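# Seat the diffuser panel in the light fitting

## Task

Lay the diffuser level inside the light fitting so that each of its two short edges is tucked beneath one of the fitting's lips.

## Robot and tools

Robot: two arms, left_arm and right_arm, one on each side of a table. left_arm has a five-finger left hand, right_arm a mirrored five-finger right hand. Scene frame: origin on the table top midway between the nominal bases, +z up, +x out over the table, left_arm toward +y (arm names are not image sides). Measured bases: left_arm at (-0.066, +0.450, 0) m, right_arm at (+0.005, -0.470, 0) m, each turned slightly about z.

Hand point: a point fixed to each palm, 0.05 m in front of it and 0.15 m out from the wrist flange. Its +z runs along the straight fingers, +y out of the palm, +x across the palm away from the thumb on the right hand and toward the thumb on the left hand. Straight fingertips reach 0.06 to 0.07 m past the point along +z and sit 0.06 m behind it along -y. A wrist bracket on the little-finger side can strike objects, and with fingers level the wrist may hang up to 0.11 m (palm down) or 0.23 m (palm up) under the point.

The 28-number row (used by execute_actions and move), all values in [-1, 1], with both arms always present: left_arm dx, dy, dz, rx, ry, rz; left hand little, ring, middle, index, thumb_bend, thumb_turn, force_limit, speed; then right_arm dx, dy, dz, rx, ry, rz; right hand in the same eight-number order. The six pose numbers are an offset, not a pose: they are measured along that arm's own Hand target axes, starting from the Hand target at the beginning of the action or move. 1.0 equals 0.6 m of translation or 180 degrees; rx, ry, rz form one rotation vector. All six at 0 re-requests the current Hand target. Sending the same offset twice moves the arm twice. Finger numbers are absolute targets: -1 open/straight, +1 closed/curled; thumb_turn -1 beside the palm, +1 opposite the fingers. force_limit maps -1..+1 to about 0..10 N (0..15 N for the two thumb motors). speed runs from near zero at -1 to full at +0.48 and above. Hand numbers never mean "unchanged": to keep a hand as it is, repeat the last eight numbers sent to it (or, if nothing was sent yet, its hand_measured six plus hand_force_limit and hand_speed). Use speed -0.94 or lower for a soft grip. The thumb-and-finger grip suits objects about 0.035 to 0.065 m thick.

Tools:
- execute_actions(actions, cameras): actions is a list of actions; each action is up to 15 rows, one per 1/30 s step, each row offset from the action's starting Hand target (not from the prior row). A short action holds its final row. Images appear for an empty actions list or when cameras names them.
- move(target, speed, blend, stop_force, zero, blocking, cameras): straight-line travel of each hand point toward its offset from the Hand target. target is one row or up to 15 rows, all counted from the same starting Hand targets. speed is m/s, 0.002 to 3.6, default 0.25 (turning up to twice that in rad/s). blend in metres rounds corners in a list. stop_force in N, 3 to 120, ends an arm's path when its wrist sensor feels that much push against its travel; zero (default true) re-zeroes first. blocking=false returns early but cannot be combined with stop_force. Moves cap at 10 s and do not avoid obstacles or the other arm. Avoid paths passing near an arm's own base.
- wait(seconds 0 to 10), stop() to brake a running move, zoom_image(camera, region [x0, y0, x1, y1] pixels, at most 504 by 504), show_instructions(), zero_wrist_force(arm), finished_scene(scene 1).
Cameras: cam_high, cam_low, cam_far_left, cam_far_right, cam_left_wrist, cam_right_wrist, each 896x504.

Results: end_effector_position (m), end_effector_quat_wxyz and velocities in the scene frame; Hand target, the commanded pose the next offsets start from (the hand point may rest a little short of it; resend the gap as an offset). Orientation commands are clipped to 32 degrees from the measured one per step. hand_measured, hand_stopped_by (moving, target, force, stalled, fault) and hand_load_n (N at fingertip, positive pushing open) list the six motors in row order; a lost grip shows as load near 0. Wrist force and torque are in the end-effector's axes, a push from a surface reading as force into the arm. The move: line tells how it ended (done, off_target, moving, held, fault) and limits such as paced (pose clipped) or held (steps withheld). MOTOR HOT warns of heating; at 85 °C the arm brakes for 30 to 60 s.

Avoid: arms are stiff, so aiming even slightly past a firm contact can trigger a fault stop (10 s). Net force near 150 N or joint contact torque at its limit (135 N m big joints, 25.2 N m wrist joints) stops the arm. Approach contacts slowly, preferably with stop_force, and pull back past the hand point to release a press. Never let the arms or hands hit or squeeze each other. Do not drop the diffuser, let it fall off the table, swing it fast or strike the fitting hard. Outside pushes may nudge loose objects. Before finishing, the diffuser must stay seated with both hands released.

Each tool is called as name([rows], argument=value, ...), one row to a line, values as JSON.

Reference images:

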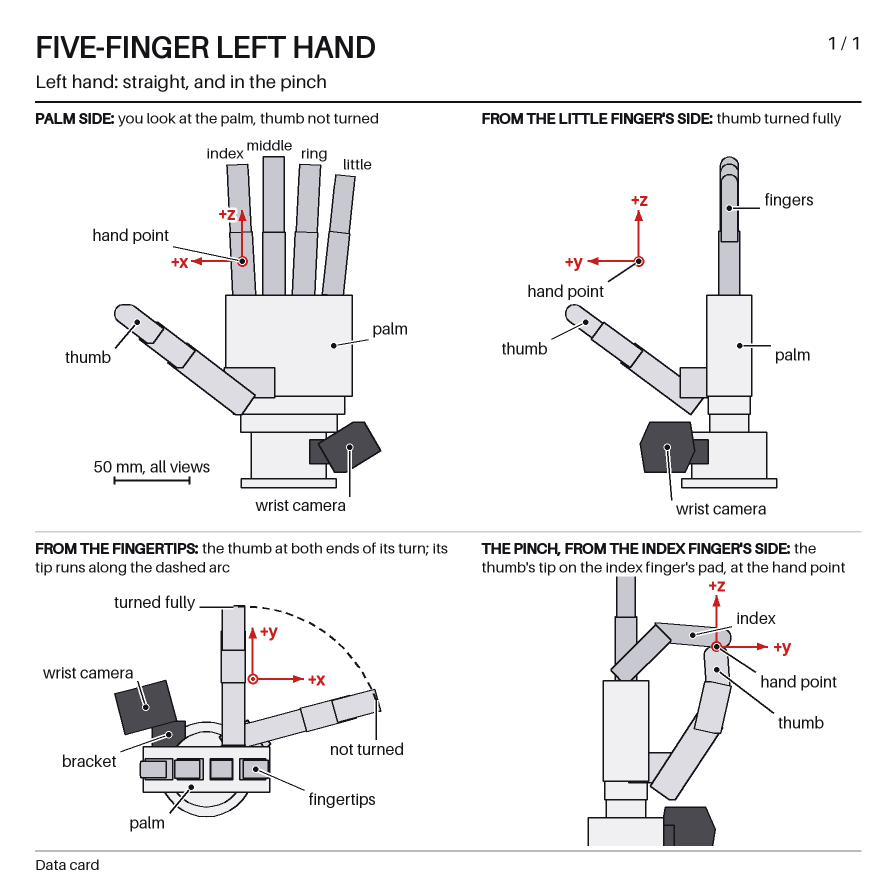

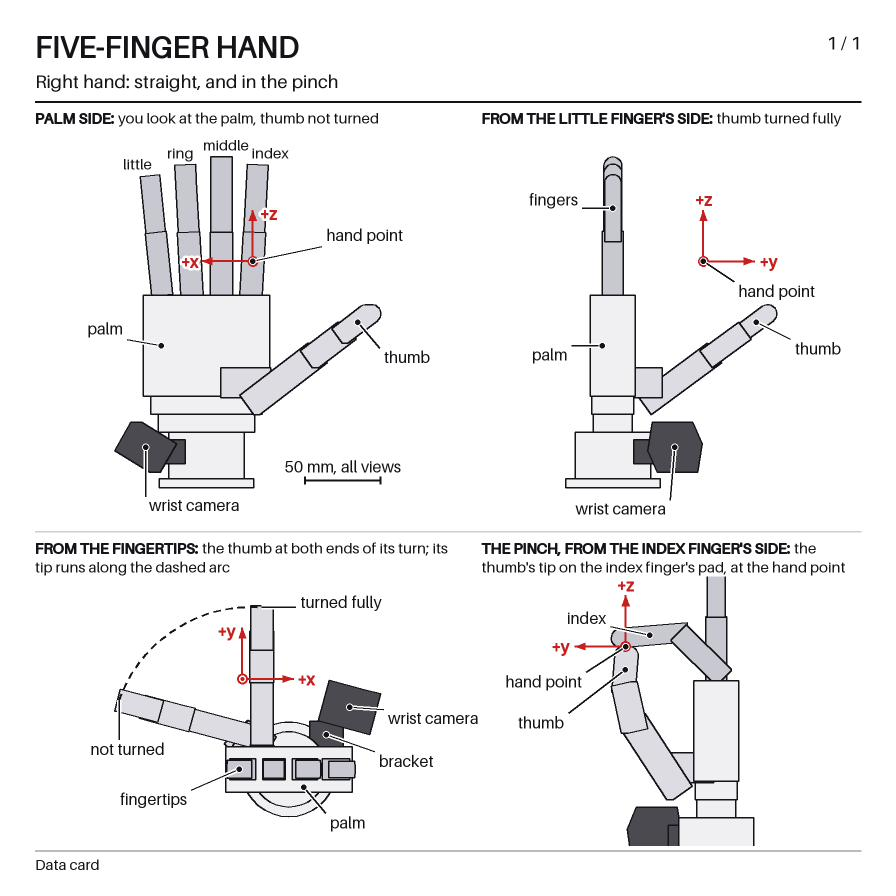

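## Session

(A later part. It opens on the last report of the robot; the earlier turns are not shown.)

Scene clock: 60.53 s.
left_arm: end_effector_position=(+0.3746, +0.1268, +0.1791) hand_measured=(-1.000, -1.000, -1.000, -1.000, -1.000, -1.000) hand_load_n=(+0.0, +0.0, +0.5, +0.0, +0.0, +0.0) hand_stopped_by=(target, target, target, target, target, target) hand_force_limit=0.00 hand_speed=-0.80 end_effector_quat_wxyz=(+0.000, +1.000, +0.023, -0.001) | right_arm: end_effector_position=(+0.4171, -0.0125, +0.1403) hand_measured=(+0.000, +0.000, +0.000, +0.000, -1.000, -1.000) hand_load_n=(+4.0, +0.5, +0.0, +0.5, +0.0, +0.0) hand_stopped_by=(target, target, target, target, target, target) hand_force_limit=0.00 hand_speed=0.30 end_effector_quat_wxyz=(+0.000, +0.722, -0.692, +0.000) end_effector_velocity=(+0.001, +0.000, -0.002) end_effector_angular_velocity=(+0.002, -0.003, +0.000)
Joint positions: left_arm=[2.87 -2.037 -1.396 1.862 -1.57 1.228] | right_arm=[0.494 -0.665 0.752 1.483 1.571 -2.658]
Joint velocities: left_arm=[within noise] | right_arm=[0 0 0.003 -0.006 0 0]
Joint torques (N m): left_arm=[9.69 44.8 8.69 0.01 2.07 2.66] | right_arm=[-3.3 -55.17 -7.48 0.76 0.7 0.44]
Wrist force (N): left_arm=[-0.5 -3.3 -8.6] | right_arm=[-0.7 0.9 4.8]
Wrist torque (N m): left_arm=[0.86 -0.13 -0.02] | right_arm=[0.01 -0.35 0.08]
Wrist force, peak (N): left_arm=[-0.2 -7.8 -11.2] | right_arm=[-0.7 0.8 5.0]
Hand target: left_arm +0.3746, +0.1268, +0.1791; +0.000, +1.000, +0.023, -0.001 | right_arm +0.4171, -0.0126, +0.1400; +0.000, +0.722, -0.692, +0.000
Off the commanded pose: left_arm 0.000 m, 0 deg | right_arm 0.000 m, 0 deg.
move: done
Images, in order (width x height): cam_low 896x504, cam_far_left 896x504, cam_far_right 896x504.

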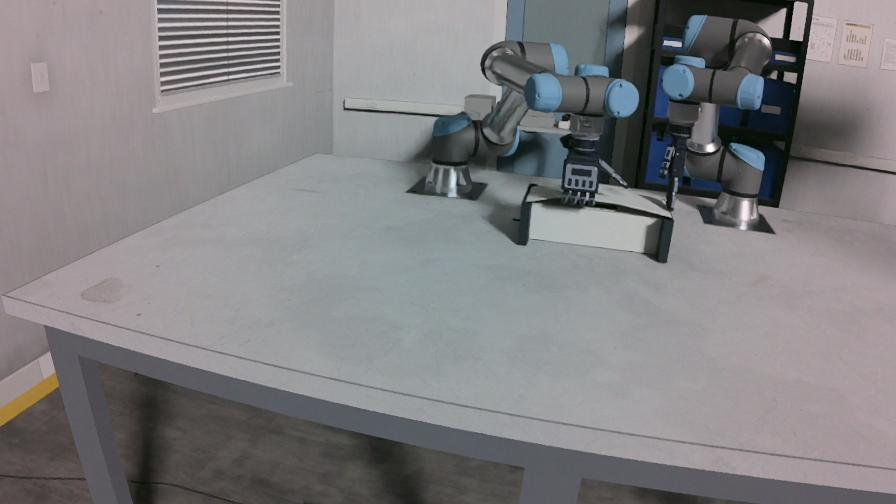

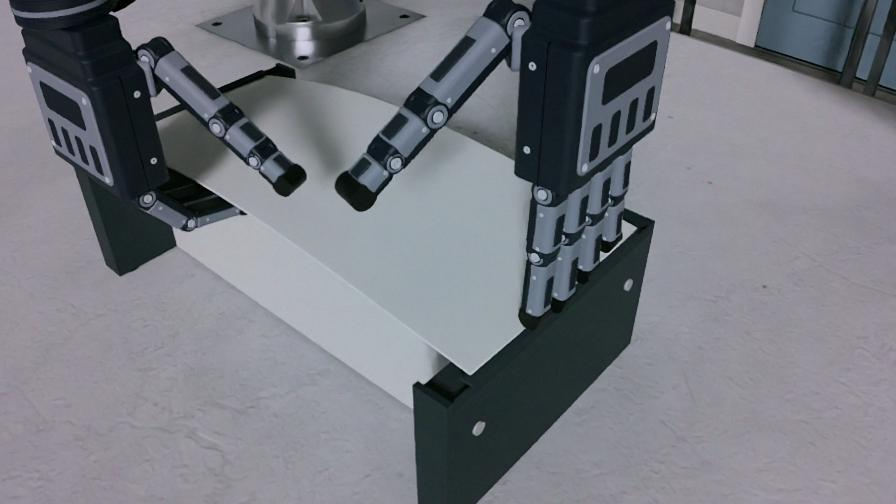

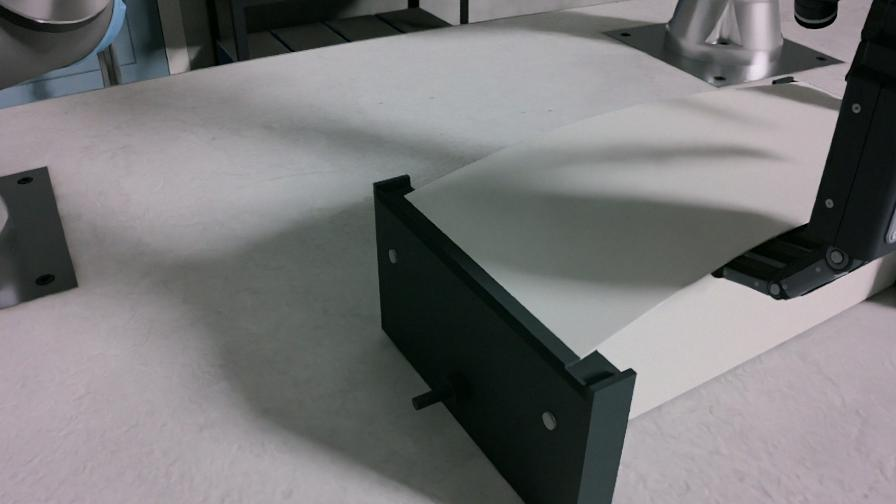

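move(target=[0,0.0067,0,0,0,0,-1,-1,-1,-1,-1,-1,0,-0.8,0,0,-0.0233,0,0,0,0,0,0,0,-1,-1,0,0.3], speed=0.02, cameras=["cam_far_left","cam_far_right","cam_low","cam_left_wrist"])

zoom_image(camera="cam_low", region=[500, 160, 700, 280])

zoom_image(camera="cam_far_left", region=[420, 200, 670, 430])

Scene clock: 61.70 s.
left_arm: end_effector_position=(+0.3748, +0.1227, +0.1791) hand_measured=(-1.000, -1.000, -1.000, -1.000, -1.000, -1.000) hand_load_n=(+0.0, +0.0, +1.0, +0.0, +0.0, +0.0) hand_stopped_by=(target, target, target, target, target, target) hand_force_limit=0.00 hand_speed=-0.80 end_effector_quat_wxyz=(+0.000, +1.000, +0.023, -0.001) | right_arm: end_effector_position=(+0.4171, -0.0126, +0.1542) hand_measured=(+0.000, +0.000, +0.000, +0.000, -1.000, -1.000) hand_load_n=(+5.0, +0.0, +0.0, +0.0, +0.0, +0.0) hand_stopped_by=(target, target, target, target, target, target) hand_force_limit=0.00 hand_speed=0.30 end_effector_quat_wxyz=(+0.000, +0.722, -0.692, +0.000)
Joint positions: left_arm=[2.862 -2.043 -1.388 1.859 -1.57 1.22] | right_arm=[0.494 -0.668 0.722 1.516 1.571 -2.658]
Joint torques (N m): left_arm=[-4.51 32.37 15.32 -1.6 0.27 -1.34] | right_arm=[4.35 -62.36 -9.07 0.89 0.97 1.55]
Wrist force (N): left_arm=[-0.6 -5.8 -9.8] | right_arm=[-0.3 0.0 5.3]
Wrist torque (N m): left_arm=[1.08 -0.18 0.10] | right_arm=[-0.02 -0.39 0.05]
Wrist force, peak (N): left_arm=[-0.6 -5.9 -10.3] | right_arm=[1.0 0.4 6.2]
Hand target: left_arm +0.3748, +0.1228, +0.1791; +0.000, +1.000, +0.023, -0.001 | right_arm +0.4171, -0.0126, +0.1540; +0.000, +0.722, -0.692, +0.000
Off the commanded pose: left_arm 0.000 m, 0 deg | right_arm 0.000 m, 0 deg.
move: done
camera_calibration:
cam_left_wrist: T_world_to_cam=[[0.227336, 0.972972, 0.0405305, -0.217126], [0.809363, -0.211926, 0.547739, -0.376446], [0.541525, -0.0917172, -0.835667, 0.0748825], [0, 0, 0, 1]] pos_world=[0.313491, 0.138347, 0.277571]
Images, in order (width x height): cam_low 896x504, cam_far_left 896x504, cam_far_right 896x504, cam_left_wrist 896x504.

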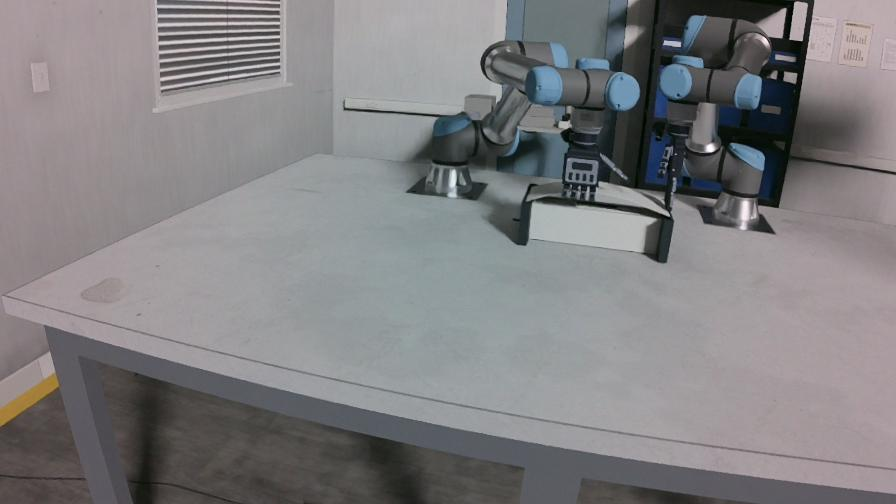

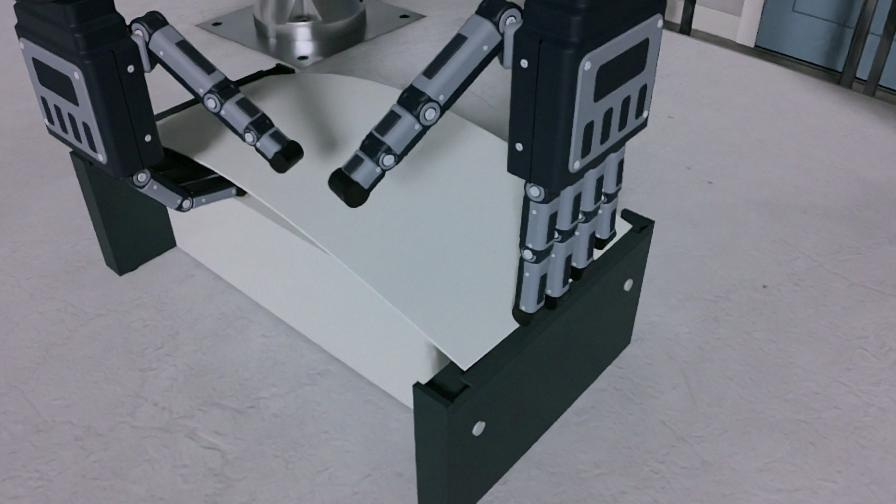

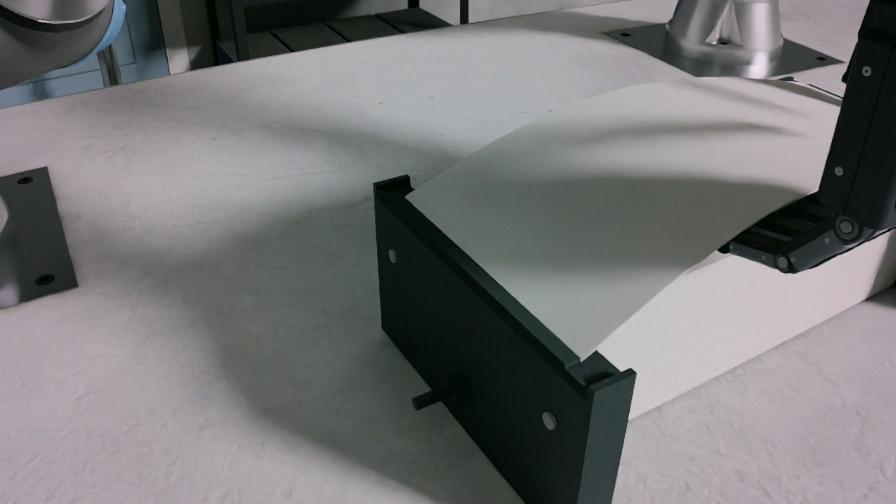

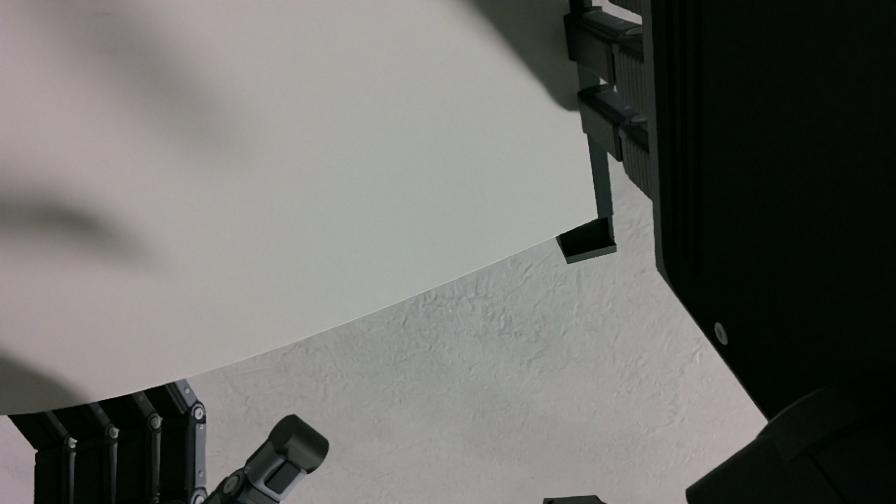

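Scaled by 2.520 from the camera's 896x504 image, which has a finer 1280x720 frame.

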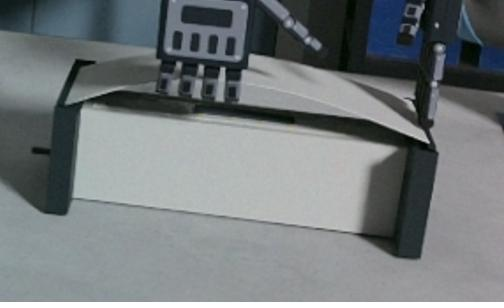

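Scaled by 2.016 from the camera's 896x504 image, which has a finer 1280x720 frame.

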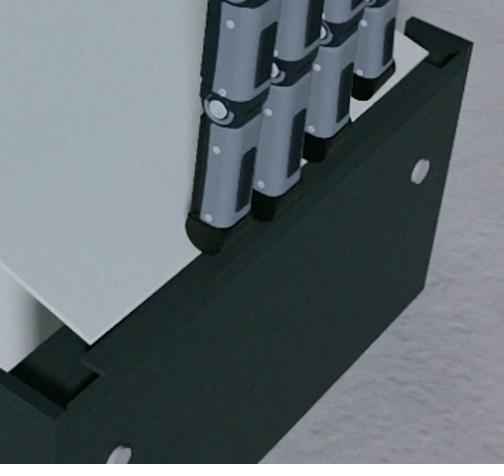

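move(target=[0,0.023,0,0,0,0,-1,-1,-1,-1,-1,-1,0,-0.8,0,0,0,0,0,0,0,0,0,0,-1,-1,0,0.3], speed=0.025, stop_force=18, cameras=["cam_far_left","cam_far_right","cam_low","cam_left_wrist"])

zoom_image(camera="cam_low", region=[500, 160, 700, 280])

zoom_image(camera="cam_far_left", region=[420, 200, 670, 430])

Scene clock: 63.93 s.
left_arm: end_effector_position=(+0.3754, +0.1090, +0.1791) hand_measured=(-1.000, -1.000, -1.000, -1.000, -1.000, -1.000) hand_load_n=(+0.0, +0.0, +0.5, +0.0, -0.5, +0.0) hand_stopped_by=(target, target, target, target, target, target) hand_force_limit=0.00 hand_speed=-0.80 end_effector_quat_wxyz=(+0.000, +1.000, +0.023, -0.001) | right_arm: end_effector_position=(+0.4171, -0.0126, +0.1540) hand_measured=(+0.000, +0.000, +0.000, +0.000, -1.000, -1.000) hand_load_n=(+5.0, +0.0, +0.5, +0.0, +0.0, +0.0) hand_stopped_by=(target, target, target, target, target, target) hand_force_limit=0.00 hand_speed=0.30 end_effector_quat_wxyz=(+0.000, +0.722, -0.692, +0.000)
Joint positions: left_arm=[2.835 -2.062 -1.358 1.848 -1.57 1.193] | right_arm=[0.494 -0.668 0.723 1.516 1.571 -2.658]
Joint torques (N m): left_arm=[12.4 49.74 9.3 -0.32 1.47 2.71] | right_arm=[10.7 -41.61 -7.26 1.04 2.27 1.47]
Wrist force (N): left_arm=[-0.2 -1.3 -2.7] | right_arm=[-1.0 0.3 5.0]
Wrist torque (N m): left_arm=[0.44 -0.02 -0.01] | right_arm=[-0.01 -0.36 0.06]
Wrist force, peak (N): left_arm=[-0.4 -5.9 -10.9] | right_arm=[-0.2 -0.1 5.6]
Hand target: left_arm +0.3754, +0.1090, +0.1791; +0.000, +1.000, +0.023, -0.001 | right_arm +0.4171, -0.0126, +0.1540; +0.000, +0.722, -0.692, +0.000
Off the commanded pose: left_arm 0.000 m, 0 deg | right_arm 0.000 m, 0 deg.
move: done
camera_calibration:
cam_left_wrist: T_world_to_cam=[[0.227336, 0.972972, 0.0405305, -0.203836], [0.809363, -0.211926, 0.547739, -0.379856], [0.541525, -0.0917172, -0.835667, 0.0732919], [0, 0, 0, 1]] pos_world=[0.314091, 0.124547, 0.277571]
Images, in order (width x height): cam_low 896x504, cam_far_left 896x504, cam_far_right 896x504, cam_left_wrist 896x504.

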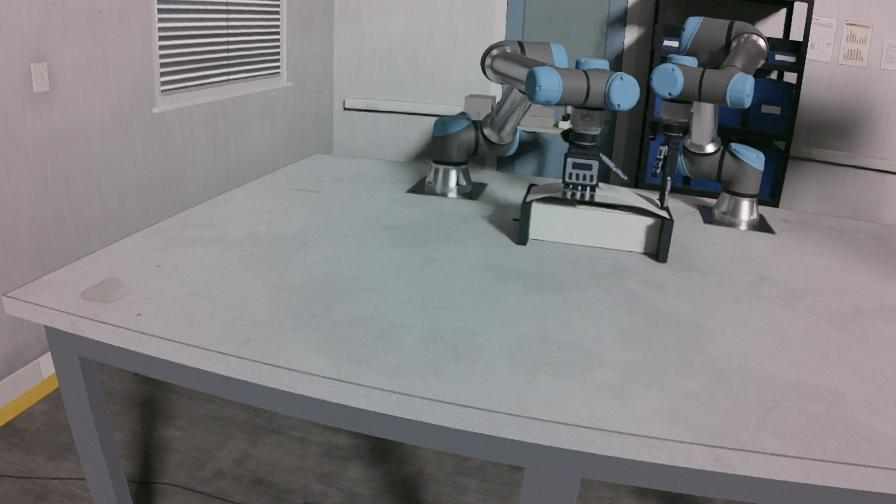

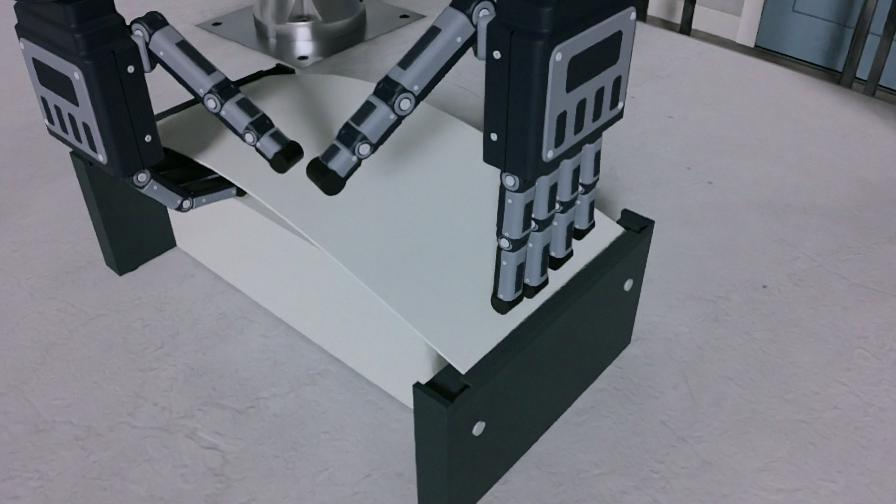

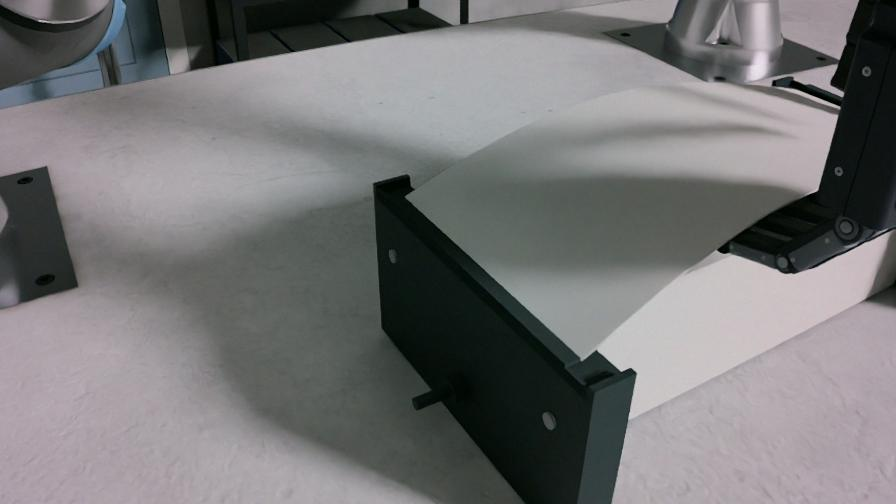

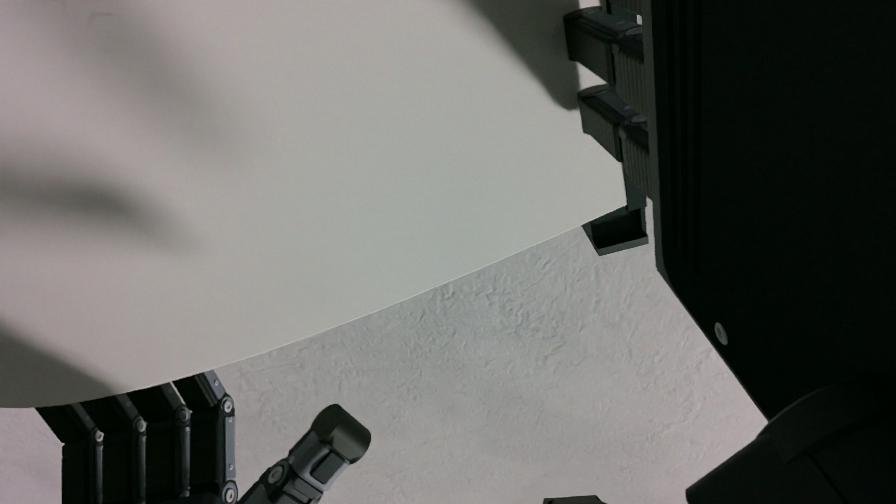

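Scaled by 2.520 from the camera's 896x504 image, which has a finer 1280x720 frame.

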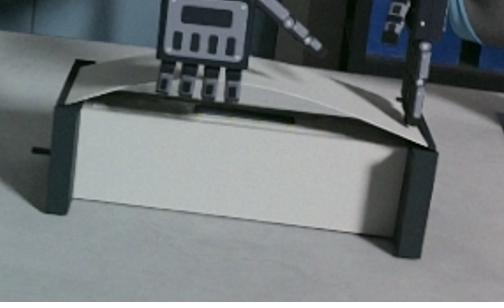

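Scaled by 2.016 from the camera's 896x504 image, which has a finer 1280x720 frame.

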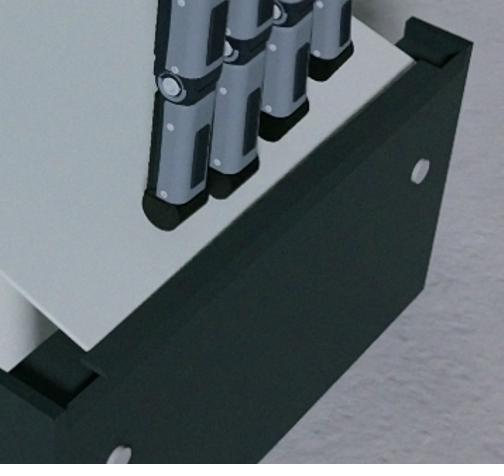

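zoom_image(camera="cam_far_left", region=[420, 330, 520, 430])

zoom_image(camera="cam_far_left", region=[560, 180, 680, 300])

zoom_image(camera="cam_left_wrist", region=[540, 100, 680, 280])

Scaled by 5.040 from the camera's 896x504 image, which has a finer 1280x720 frame.

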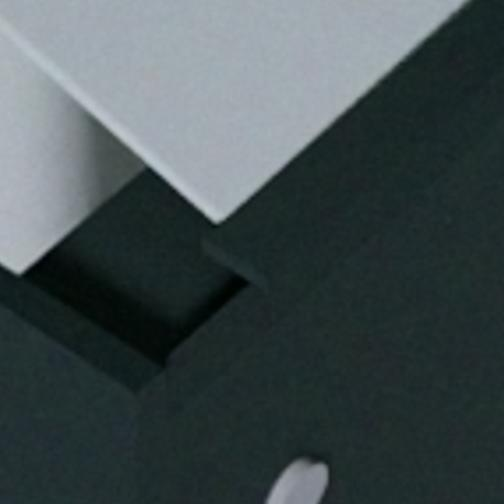

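Scaled by 4.200 from the camera's 896x504 image, which has a finer 1280x720 frame.

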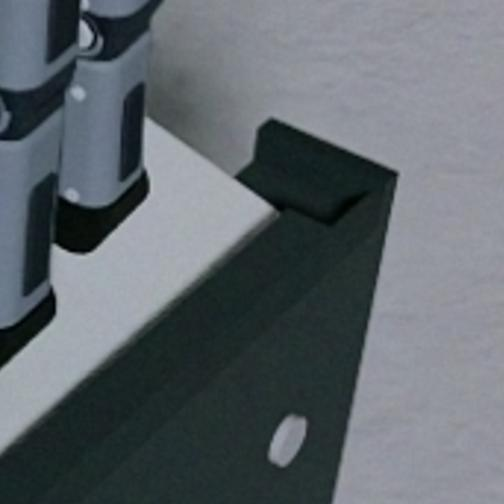

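Scaled by 2.800 from the camera's 896x504 image, which has a finer 1280x720 frame.

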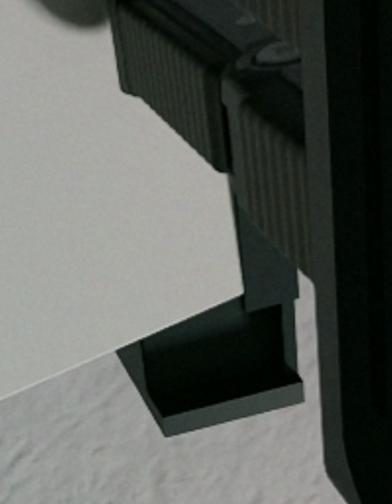

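move(target=[0,0,0.012,0,0,0,-1,-1,-1,-1,-1,-1,0,-0.8,0,0,0,0,0,0,0,0,0,0,-1,-1,0,0.3], speed=0.015, stop_force=5, cameras=["cam_far_left","cam_far_right","cam_left_wrist"])

zoom_image(camera="cam_far_left", region=[420, 330, 520, 430])

zoom_image(camera="cam_left_wrist", region=[540, 100, 680, 280])

Scene clock: 65.73 s.
left_arm: end_effector_position=(+0.3754, +0.1090, +0.1771) hand_measured=(-1.000, -1.000, -1.000, -1.000, -1.000, -1.000) hand_load_n=(+0.0, +0.0, +0.5, +0.0, +0.0, +0.0) hand_stopped_by=(target, target, target, target, target, target) hand_force_limit=0.00 hand_speed=-0.80 end_effector_quat_wxyz=(+0.000, +1.000, +0.023, -0.001) | right_arm: end_effector_position=(+0.4171, -0.0126, +0.1540) hand_measured=(+0.000, +0.000, +0.000, +0.000, -1.000, -1.000) hand_load_n=(+5.0, +0.0, +0.0, +0.0, +0.0, +0.0) hand_stopped_by=(target, target, target, target, target, target) hand_force_limit=0.00 hand_speed=0.30 end_effector_quat_wxyz=(+0.000, +0.722, -0.692, +0.000)
Joint positions: left_arm=[2.835 -2.064 -1.362 1.853 -1.57 1.193] | right_arm=[0.494 -0.668 0.723 1.516 1.571 -2.658]
Joint torques (N m): left_arm=[11.19 48.1 24.1 0.01 0.64 2.42] | right_arm=[10.02 -44.85 -9.4 2.07 2.09 1.71]
Wrist force (N): left_arm=[-0.9 -2.4 -8.3] | right_arm=[-1.0 0.1 5.1]
Wrist torque (N m): left_arm=[0.82 -0.16 -0.04] | right_arm=[-0.01 -0.41 0.05]
Wrist force, peak (N): left_arm=[-0.7 -2.3 -13.5] | right_arm=[-1.2 0.1 5.5]
Hand target: left_arm +0.3754, +0.1090, +0.1771; +0.000, +1.000, +0.023, -0.001 (not the last commanded pose) | right_arm +0.4171, -0.0126, +0.1540; +0.000, +0.722, -0.692, +0.000
Off the commanded pose: left_arm 0.005 m, 0 deg | right_arm 0.000 m, 0 deg.
move: contact (left_arm)
camera_calibration:
cam_left_wrist: T_world_to_cam=[[0.22739, 0.972962, 0.040482, -0.203757], [0.809274, -0.21193, 0.54787, -0.378767], [0.541636, -0.0918191, -0.835584, 0.071575], [0, 0, 0, 1]] pos_world=[0.314091, 0.124548, 0.275571]
Images, in order (width x height): cam_far_left 896x504, cam_far_right 896x504, cam_left_wrist 896x504.

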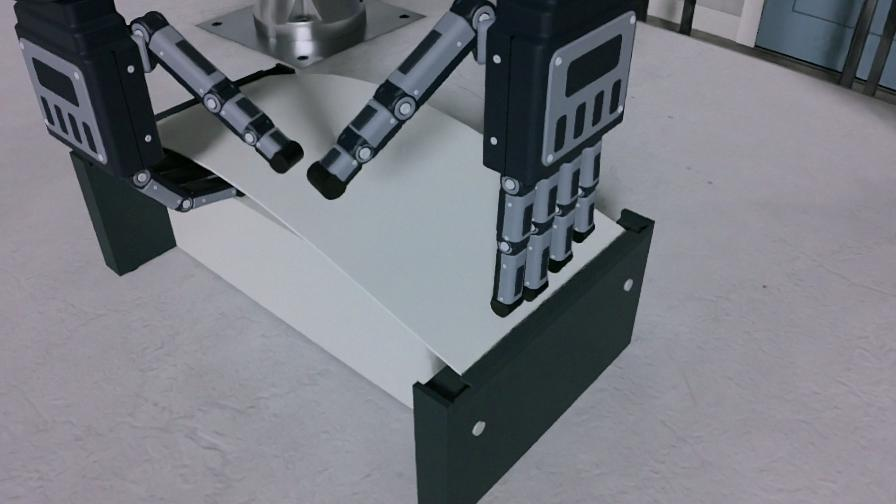

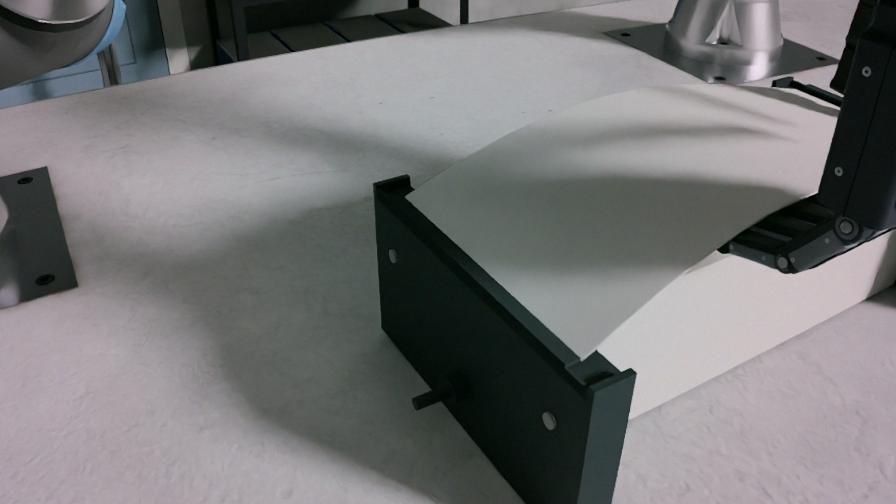

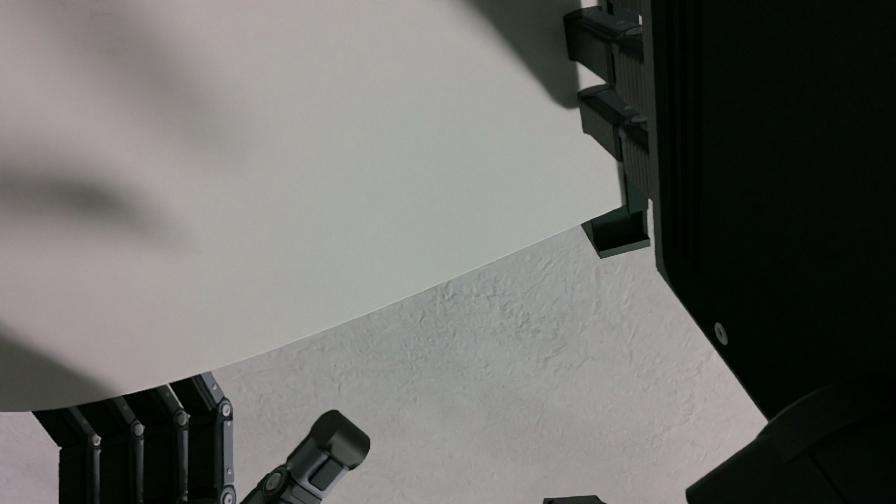

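Scaled by 5.040 from the camera's 896x504 image, which has a finer 1280x720 frame.

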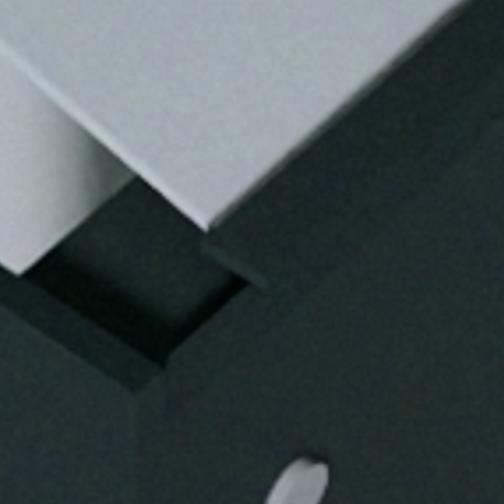

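Scaled by 2.800 from the camera's 896x504 image, which has a finer 1280x720 frame.

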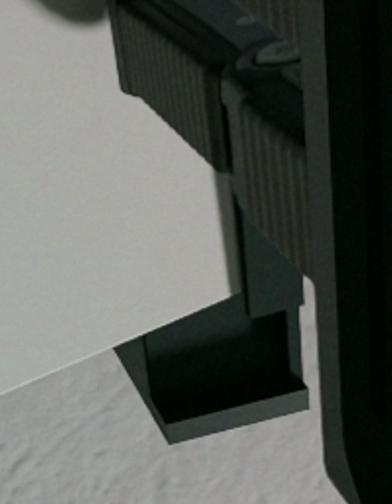

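move(target=[0,0,0,0,0,0,-1,-1,-1,-1,-1,-1,0,-0.8,0,0,0.095,0,0,0,0,0,0,0,-1,-1,0,0.3], speed=0.06, cameras=["cam_far_left","cam_far_right","cam_left_wrist","cam_low"])

zoom_image(camera="cam_far_left", region=[400, 300, 530, 430])

zoom_image(camera="cam_left_wrist", region=[540, 100, 680, 280])

zoom_image(camera="cam_low", region=[500, 160, 700, 280])

Scene clock: 67.23 s.
left_arm: end_effector_position=(+0.3754, +0.1090, +0.1771) hand_measured=(-1.000, -1.000, -1.000, -1.000, -1.000, -1.000) hand_load_n=(+0.0, +0.0, +0.0, +0.0, +0.0, -0.5) hand_stopped_by=(target, target, target, target, target, target) hand_force_limit=0.00 hand_speed=-0.80 end_effector_quat_wxyz=(+0.000, +1.000, +0.023, -0.001) | right_arm: end_effector_position=(+0.4170, -0.0126, +0.0968) hand_measured=(+0.000, +0.000, +0.000, +0.000, -1.000, -1.000) hand_load_n=(+0.0, +0.0, +0.0, +0.0, -0.5, +0.0) hand_stopped_by=(target, target, target, target, target, target) hand_force_limit=0.00 hand_speed=0.30 end_effector_quat_wxyz=(+0.000, +0.722, -0.692, +0.000) end_effector_velocity=(+0.000, +0.000, +0.002) end_effector_angular_velocity=(+0.000, +0.001, +0.000)
Joint positions: left_arm=[2.835 -2.064 -1.362 1.853 -1.57 1.193] | right_arm=[0.494 -0.645 0.827 1.389 1.571 -2.658]
Joint velocities: left_arm=[within noise] | right_arm=[0.001 -0.001 -0.004 0.005 0 0]
Joint torques (N m): left_arm=[11.5 47.86 23.99 -3.47 0.66 2.71] | right_arm=[2.2 -67.19 -30.47 4.25 -1.72 -0.92]
Wrist force (N): left_arm=[-0.2 0.5 -0.6] | right_arm=[-0.1 -0.2 -0.1]
Wrist torque (N m): left_arm=[0.16 0.02 -0.04] | right_arm=[0.02 -0.08 0.06]
Wrist force, peak (N): left_arm=[-0.7 -2.6 -8.2] | right_arm=[-0.9 0.2 5.5]
Hand target: left_arm +0.3754, +0.1090, +0.1771; +0.000, +1.000, +0.023, -0.001 | right_arm +0.4171, -0.0126, +0.0970; +0.000, +0.722, -0.692, +0.000
Off the commanded pose: left_arm 0.000 m, 0 deg | right_arm 0.000 m, 0 deg.
move: done
camera_calibration:
cam_left_wrist: T_world_to_cam=[[0.22739, 0.972962, 0.040482, -0.203757], [0.809274, -0.21193, 0.54787, -0.378767], [0.541636, -0.0918191, -0.835584, 0.071575], [0, 0, 0, 1]] pos_world=[0.314091, 0.124548, 0.275571]
Images, in order (width x height): cam_low 896x504, cam_far_left 896x504, cam_far_right 896x504, cam_left_wrist 896x504.

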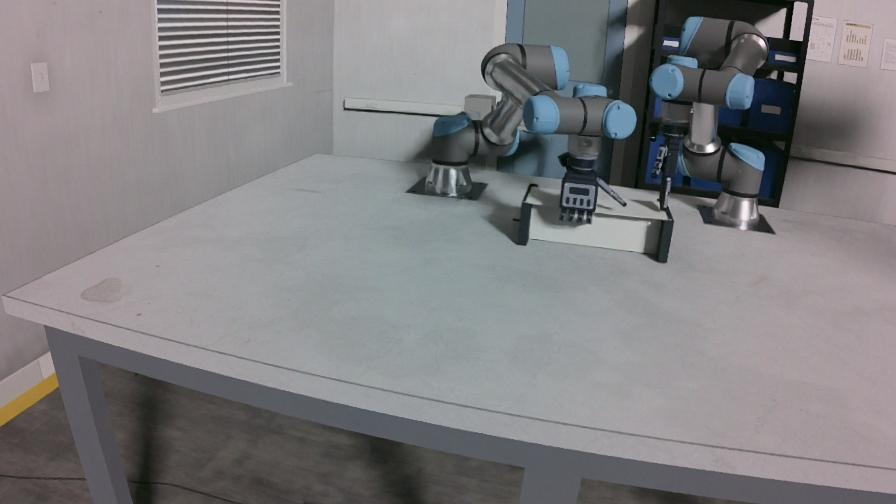

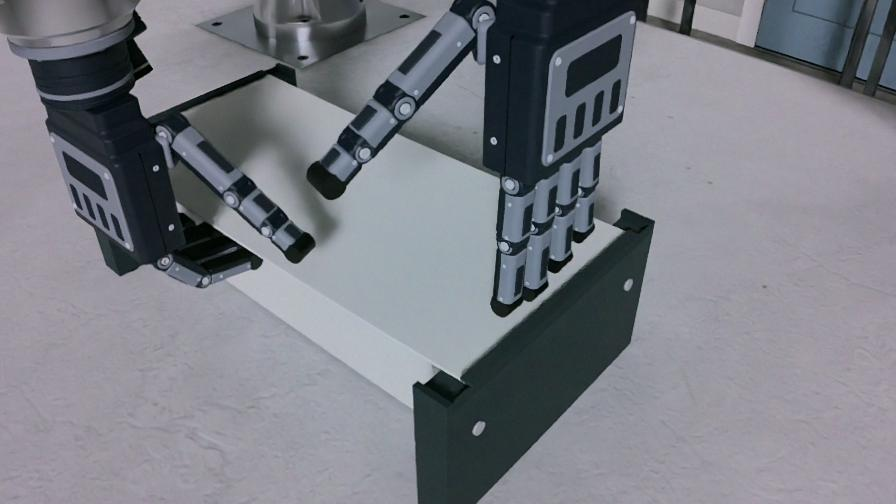

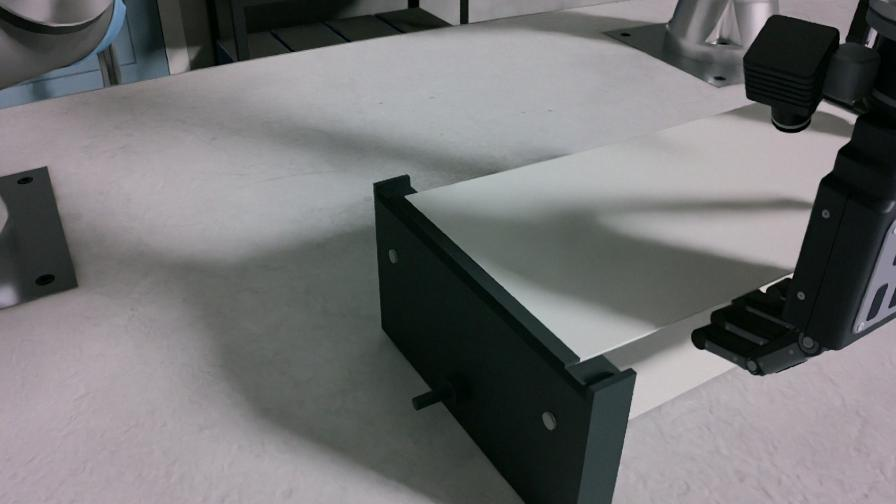

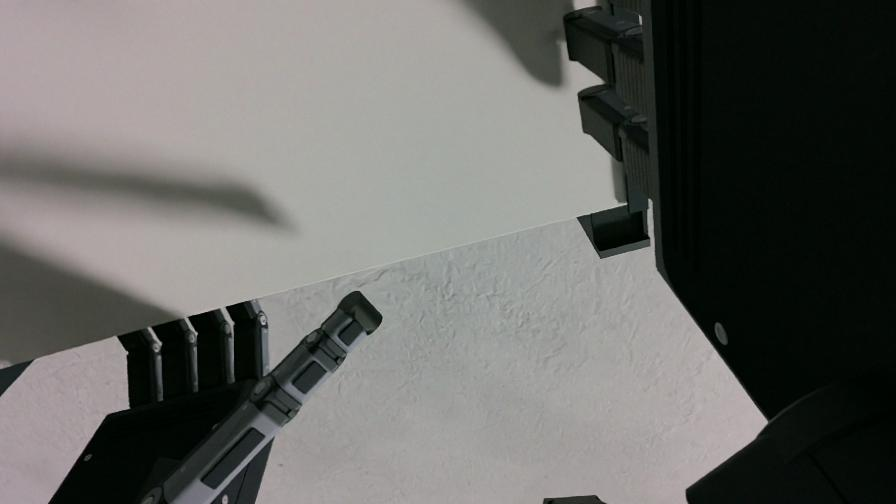

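Scaled by 3.877 from the camera's 896x504 image, which has a finer 1280x720 frame.

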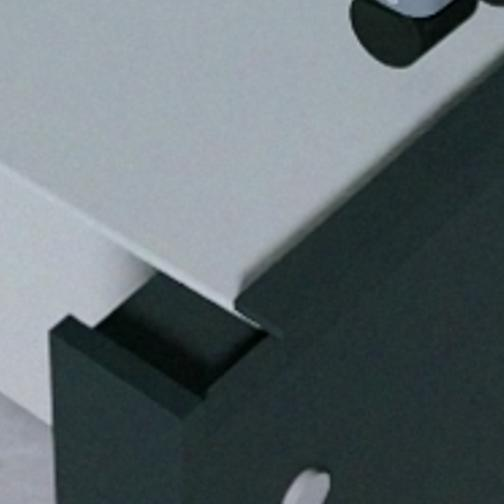

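Scaled by 2.800 from the camera's 896x504 image, which has a finer 1280x720 frame.

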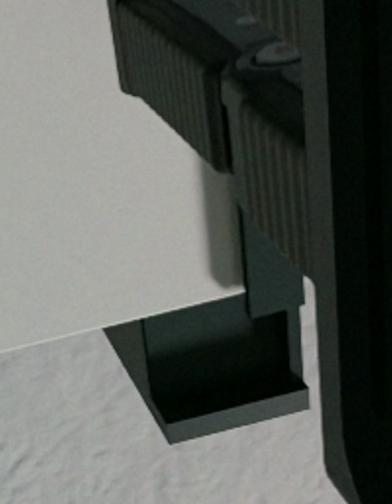

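Scaled by 2.520 from the camera's 896x504 image, which has a finer 1280x720 frame.

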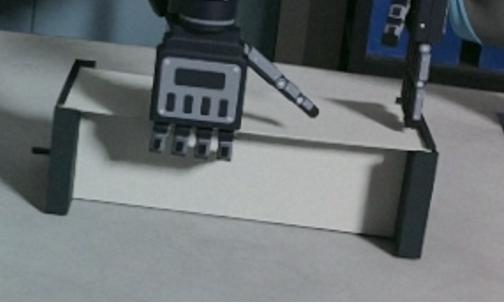

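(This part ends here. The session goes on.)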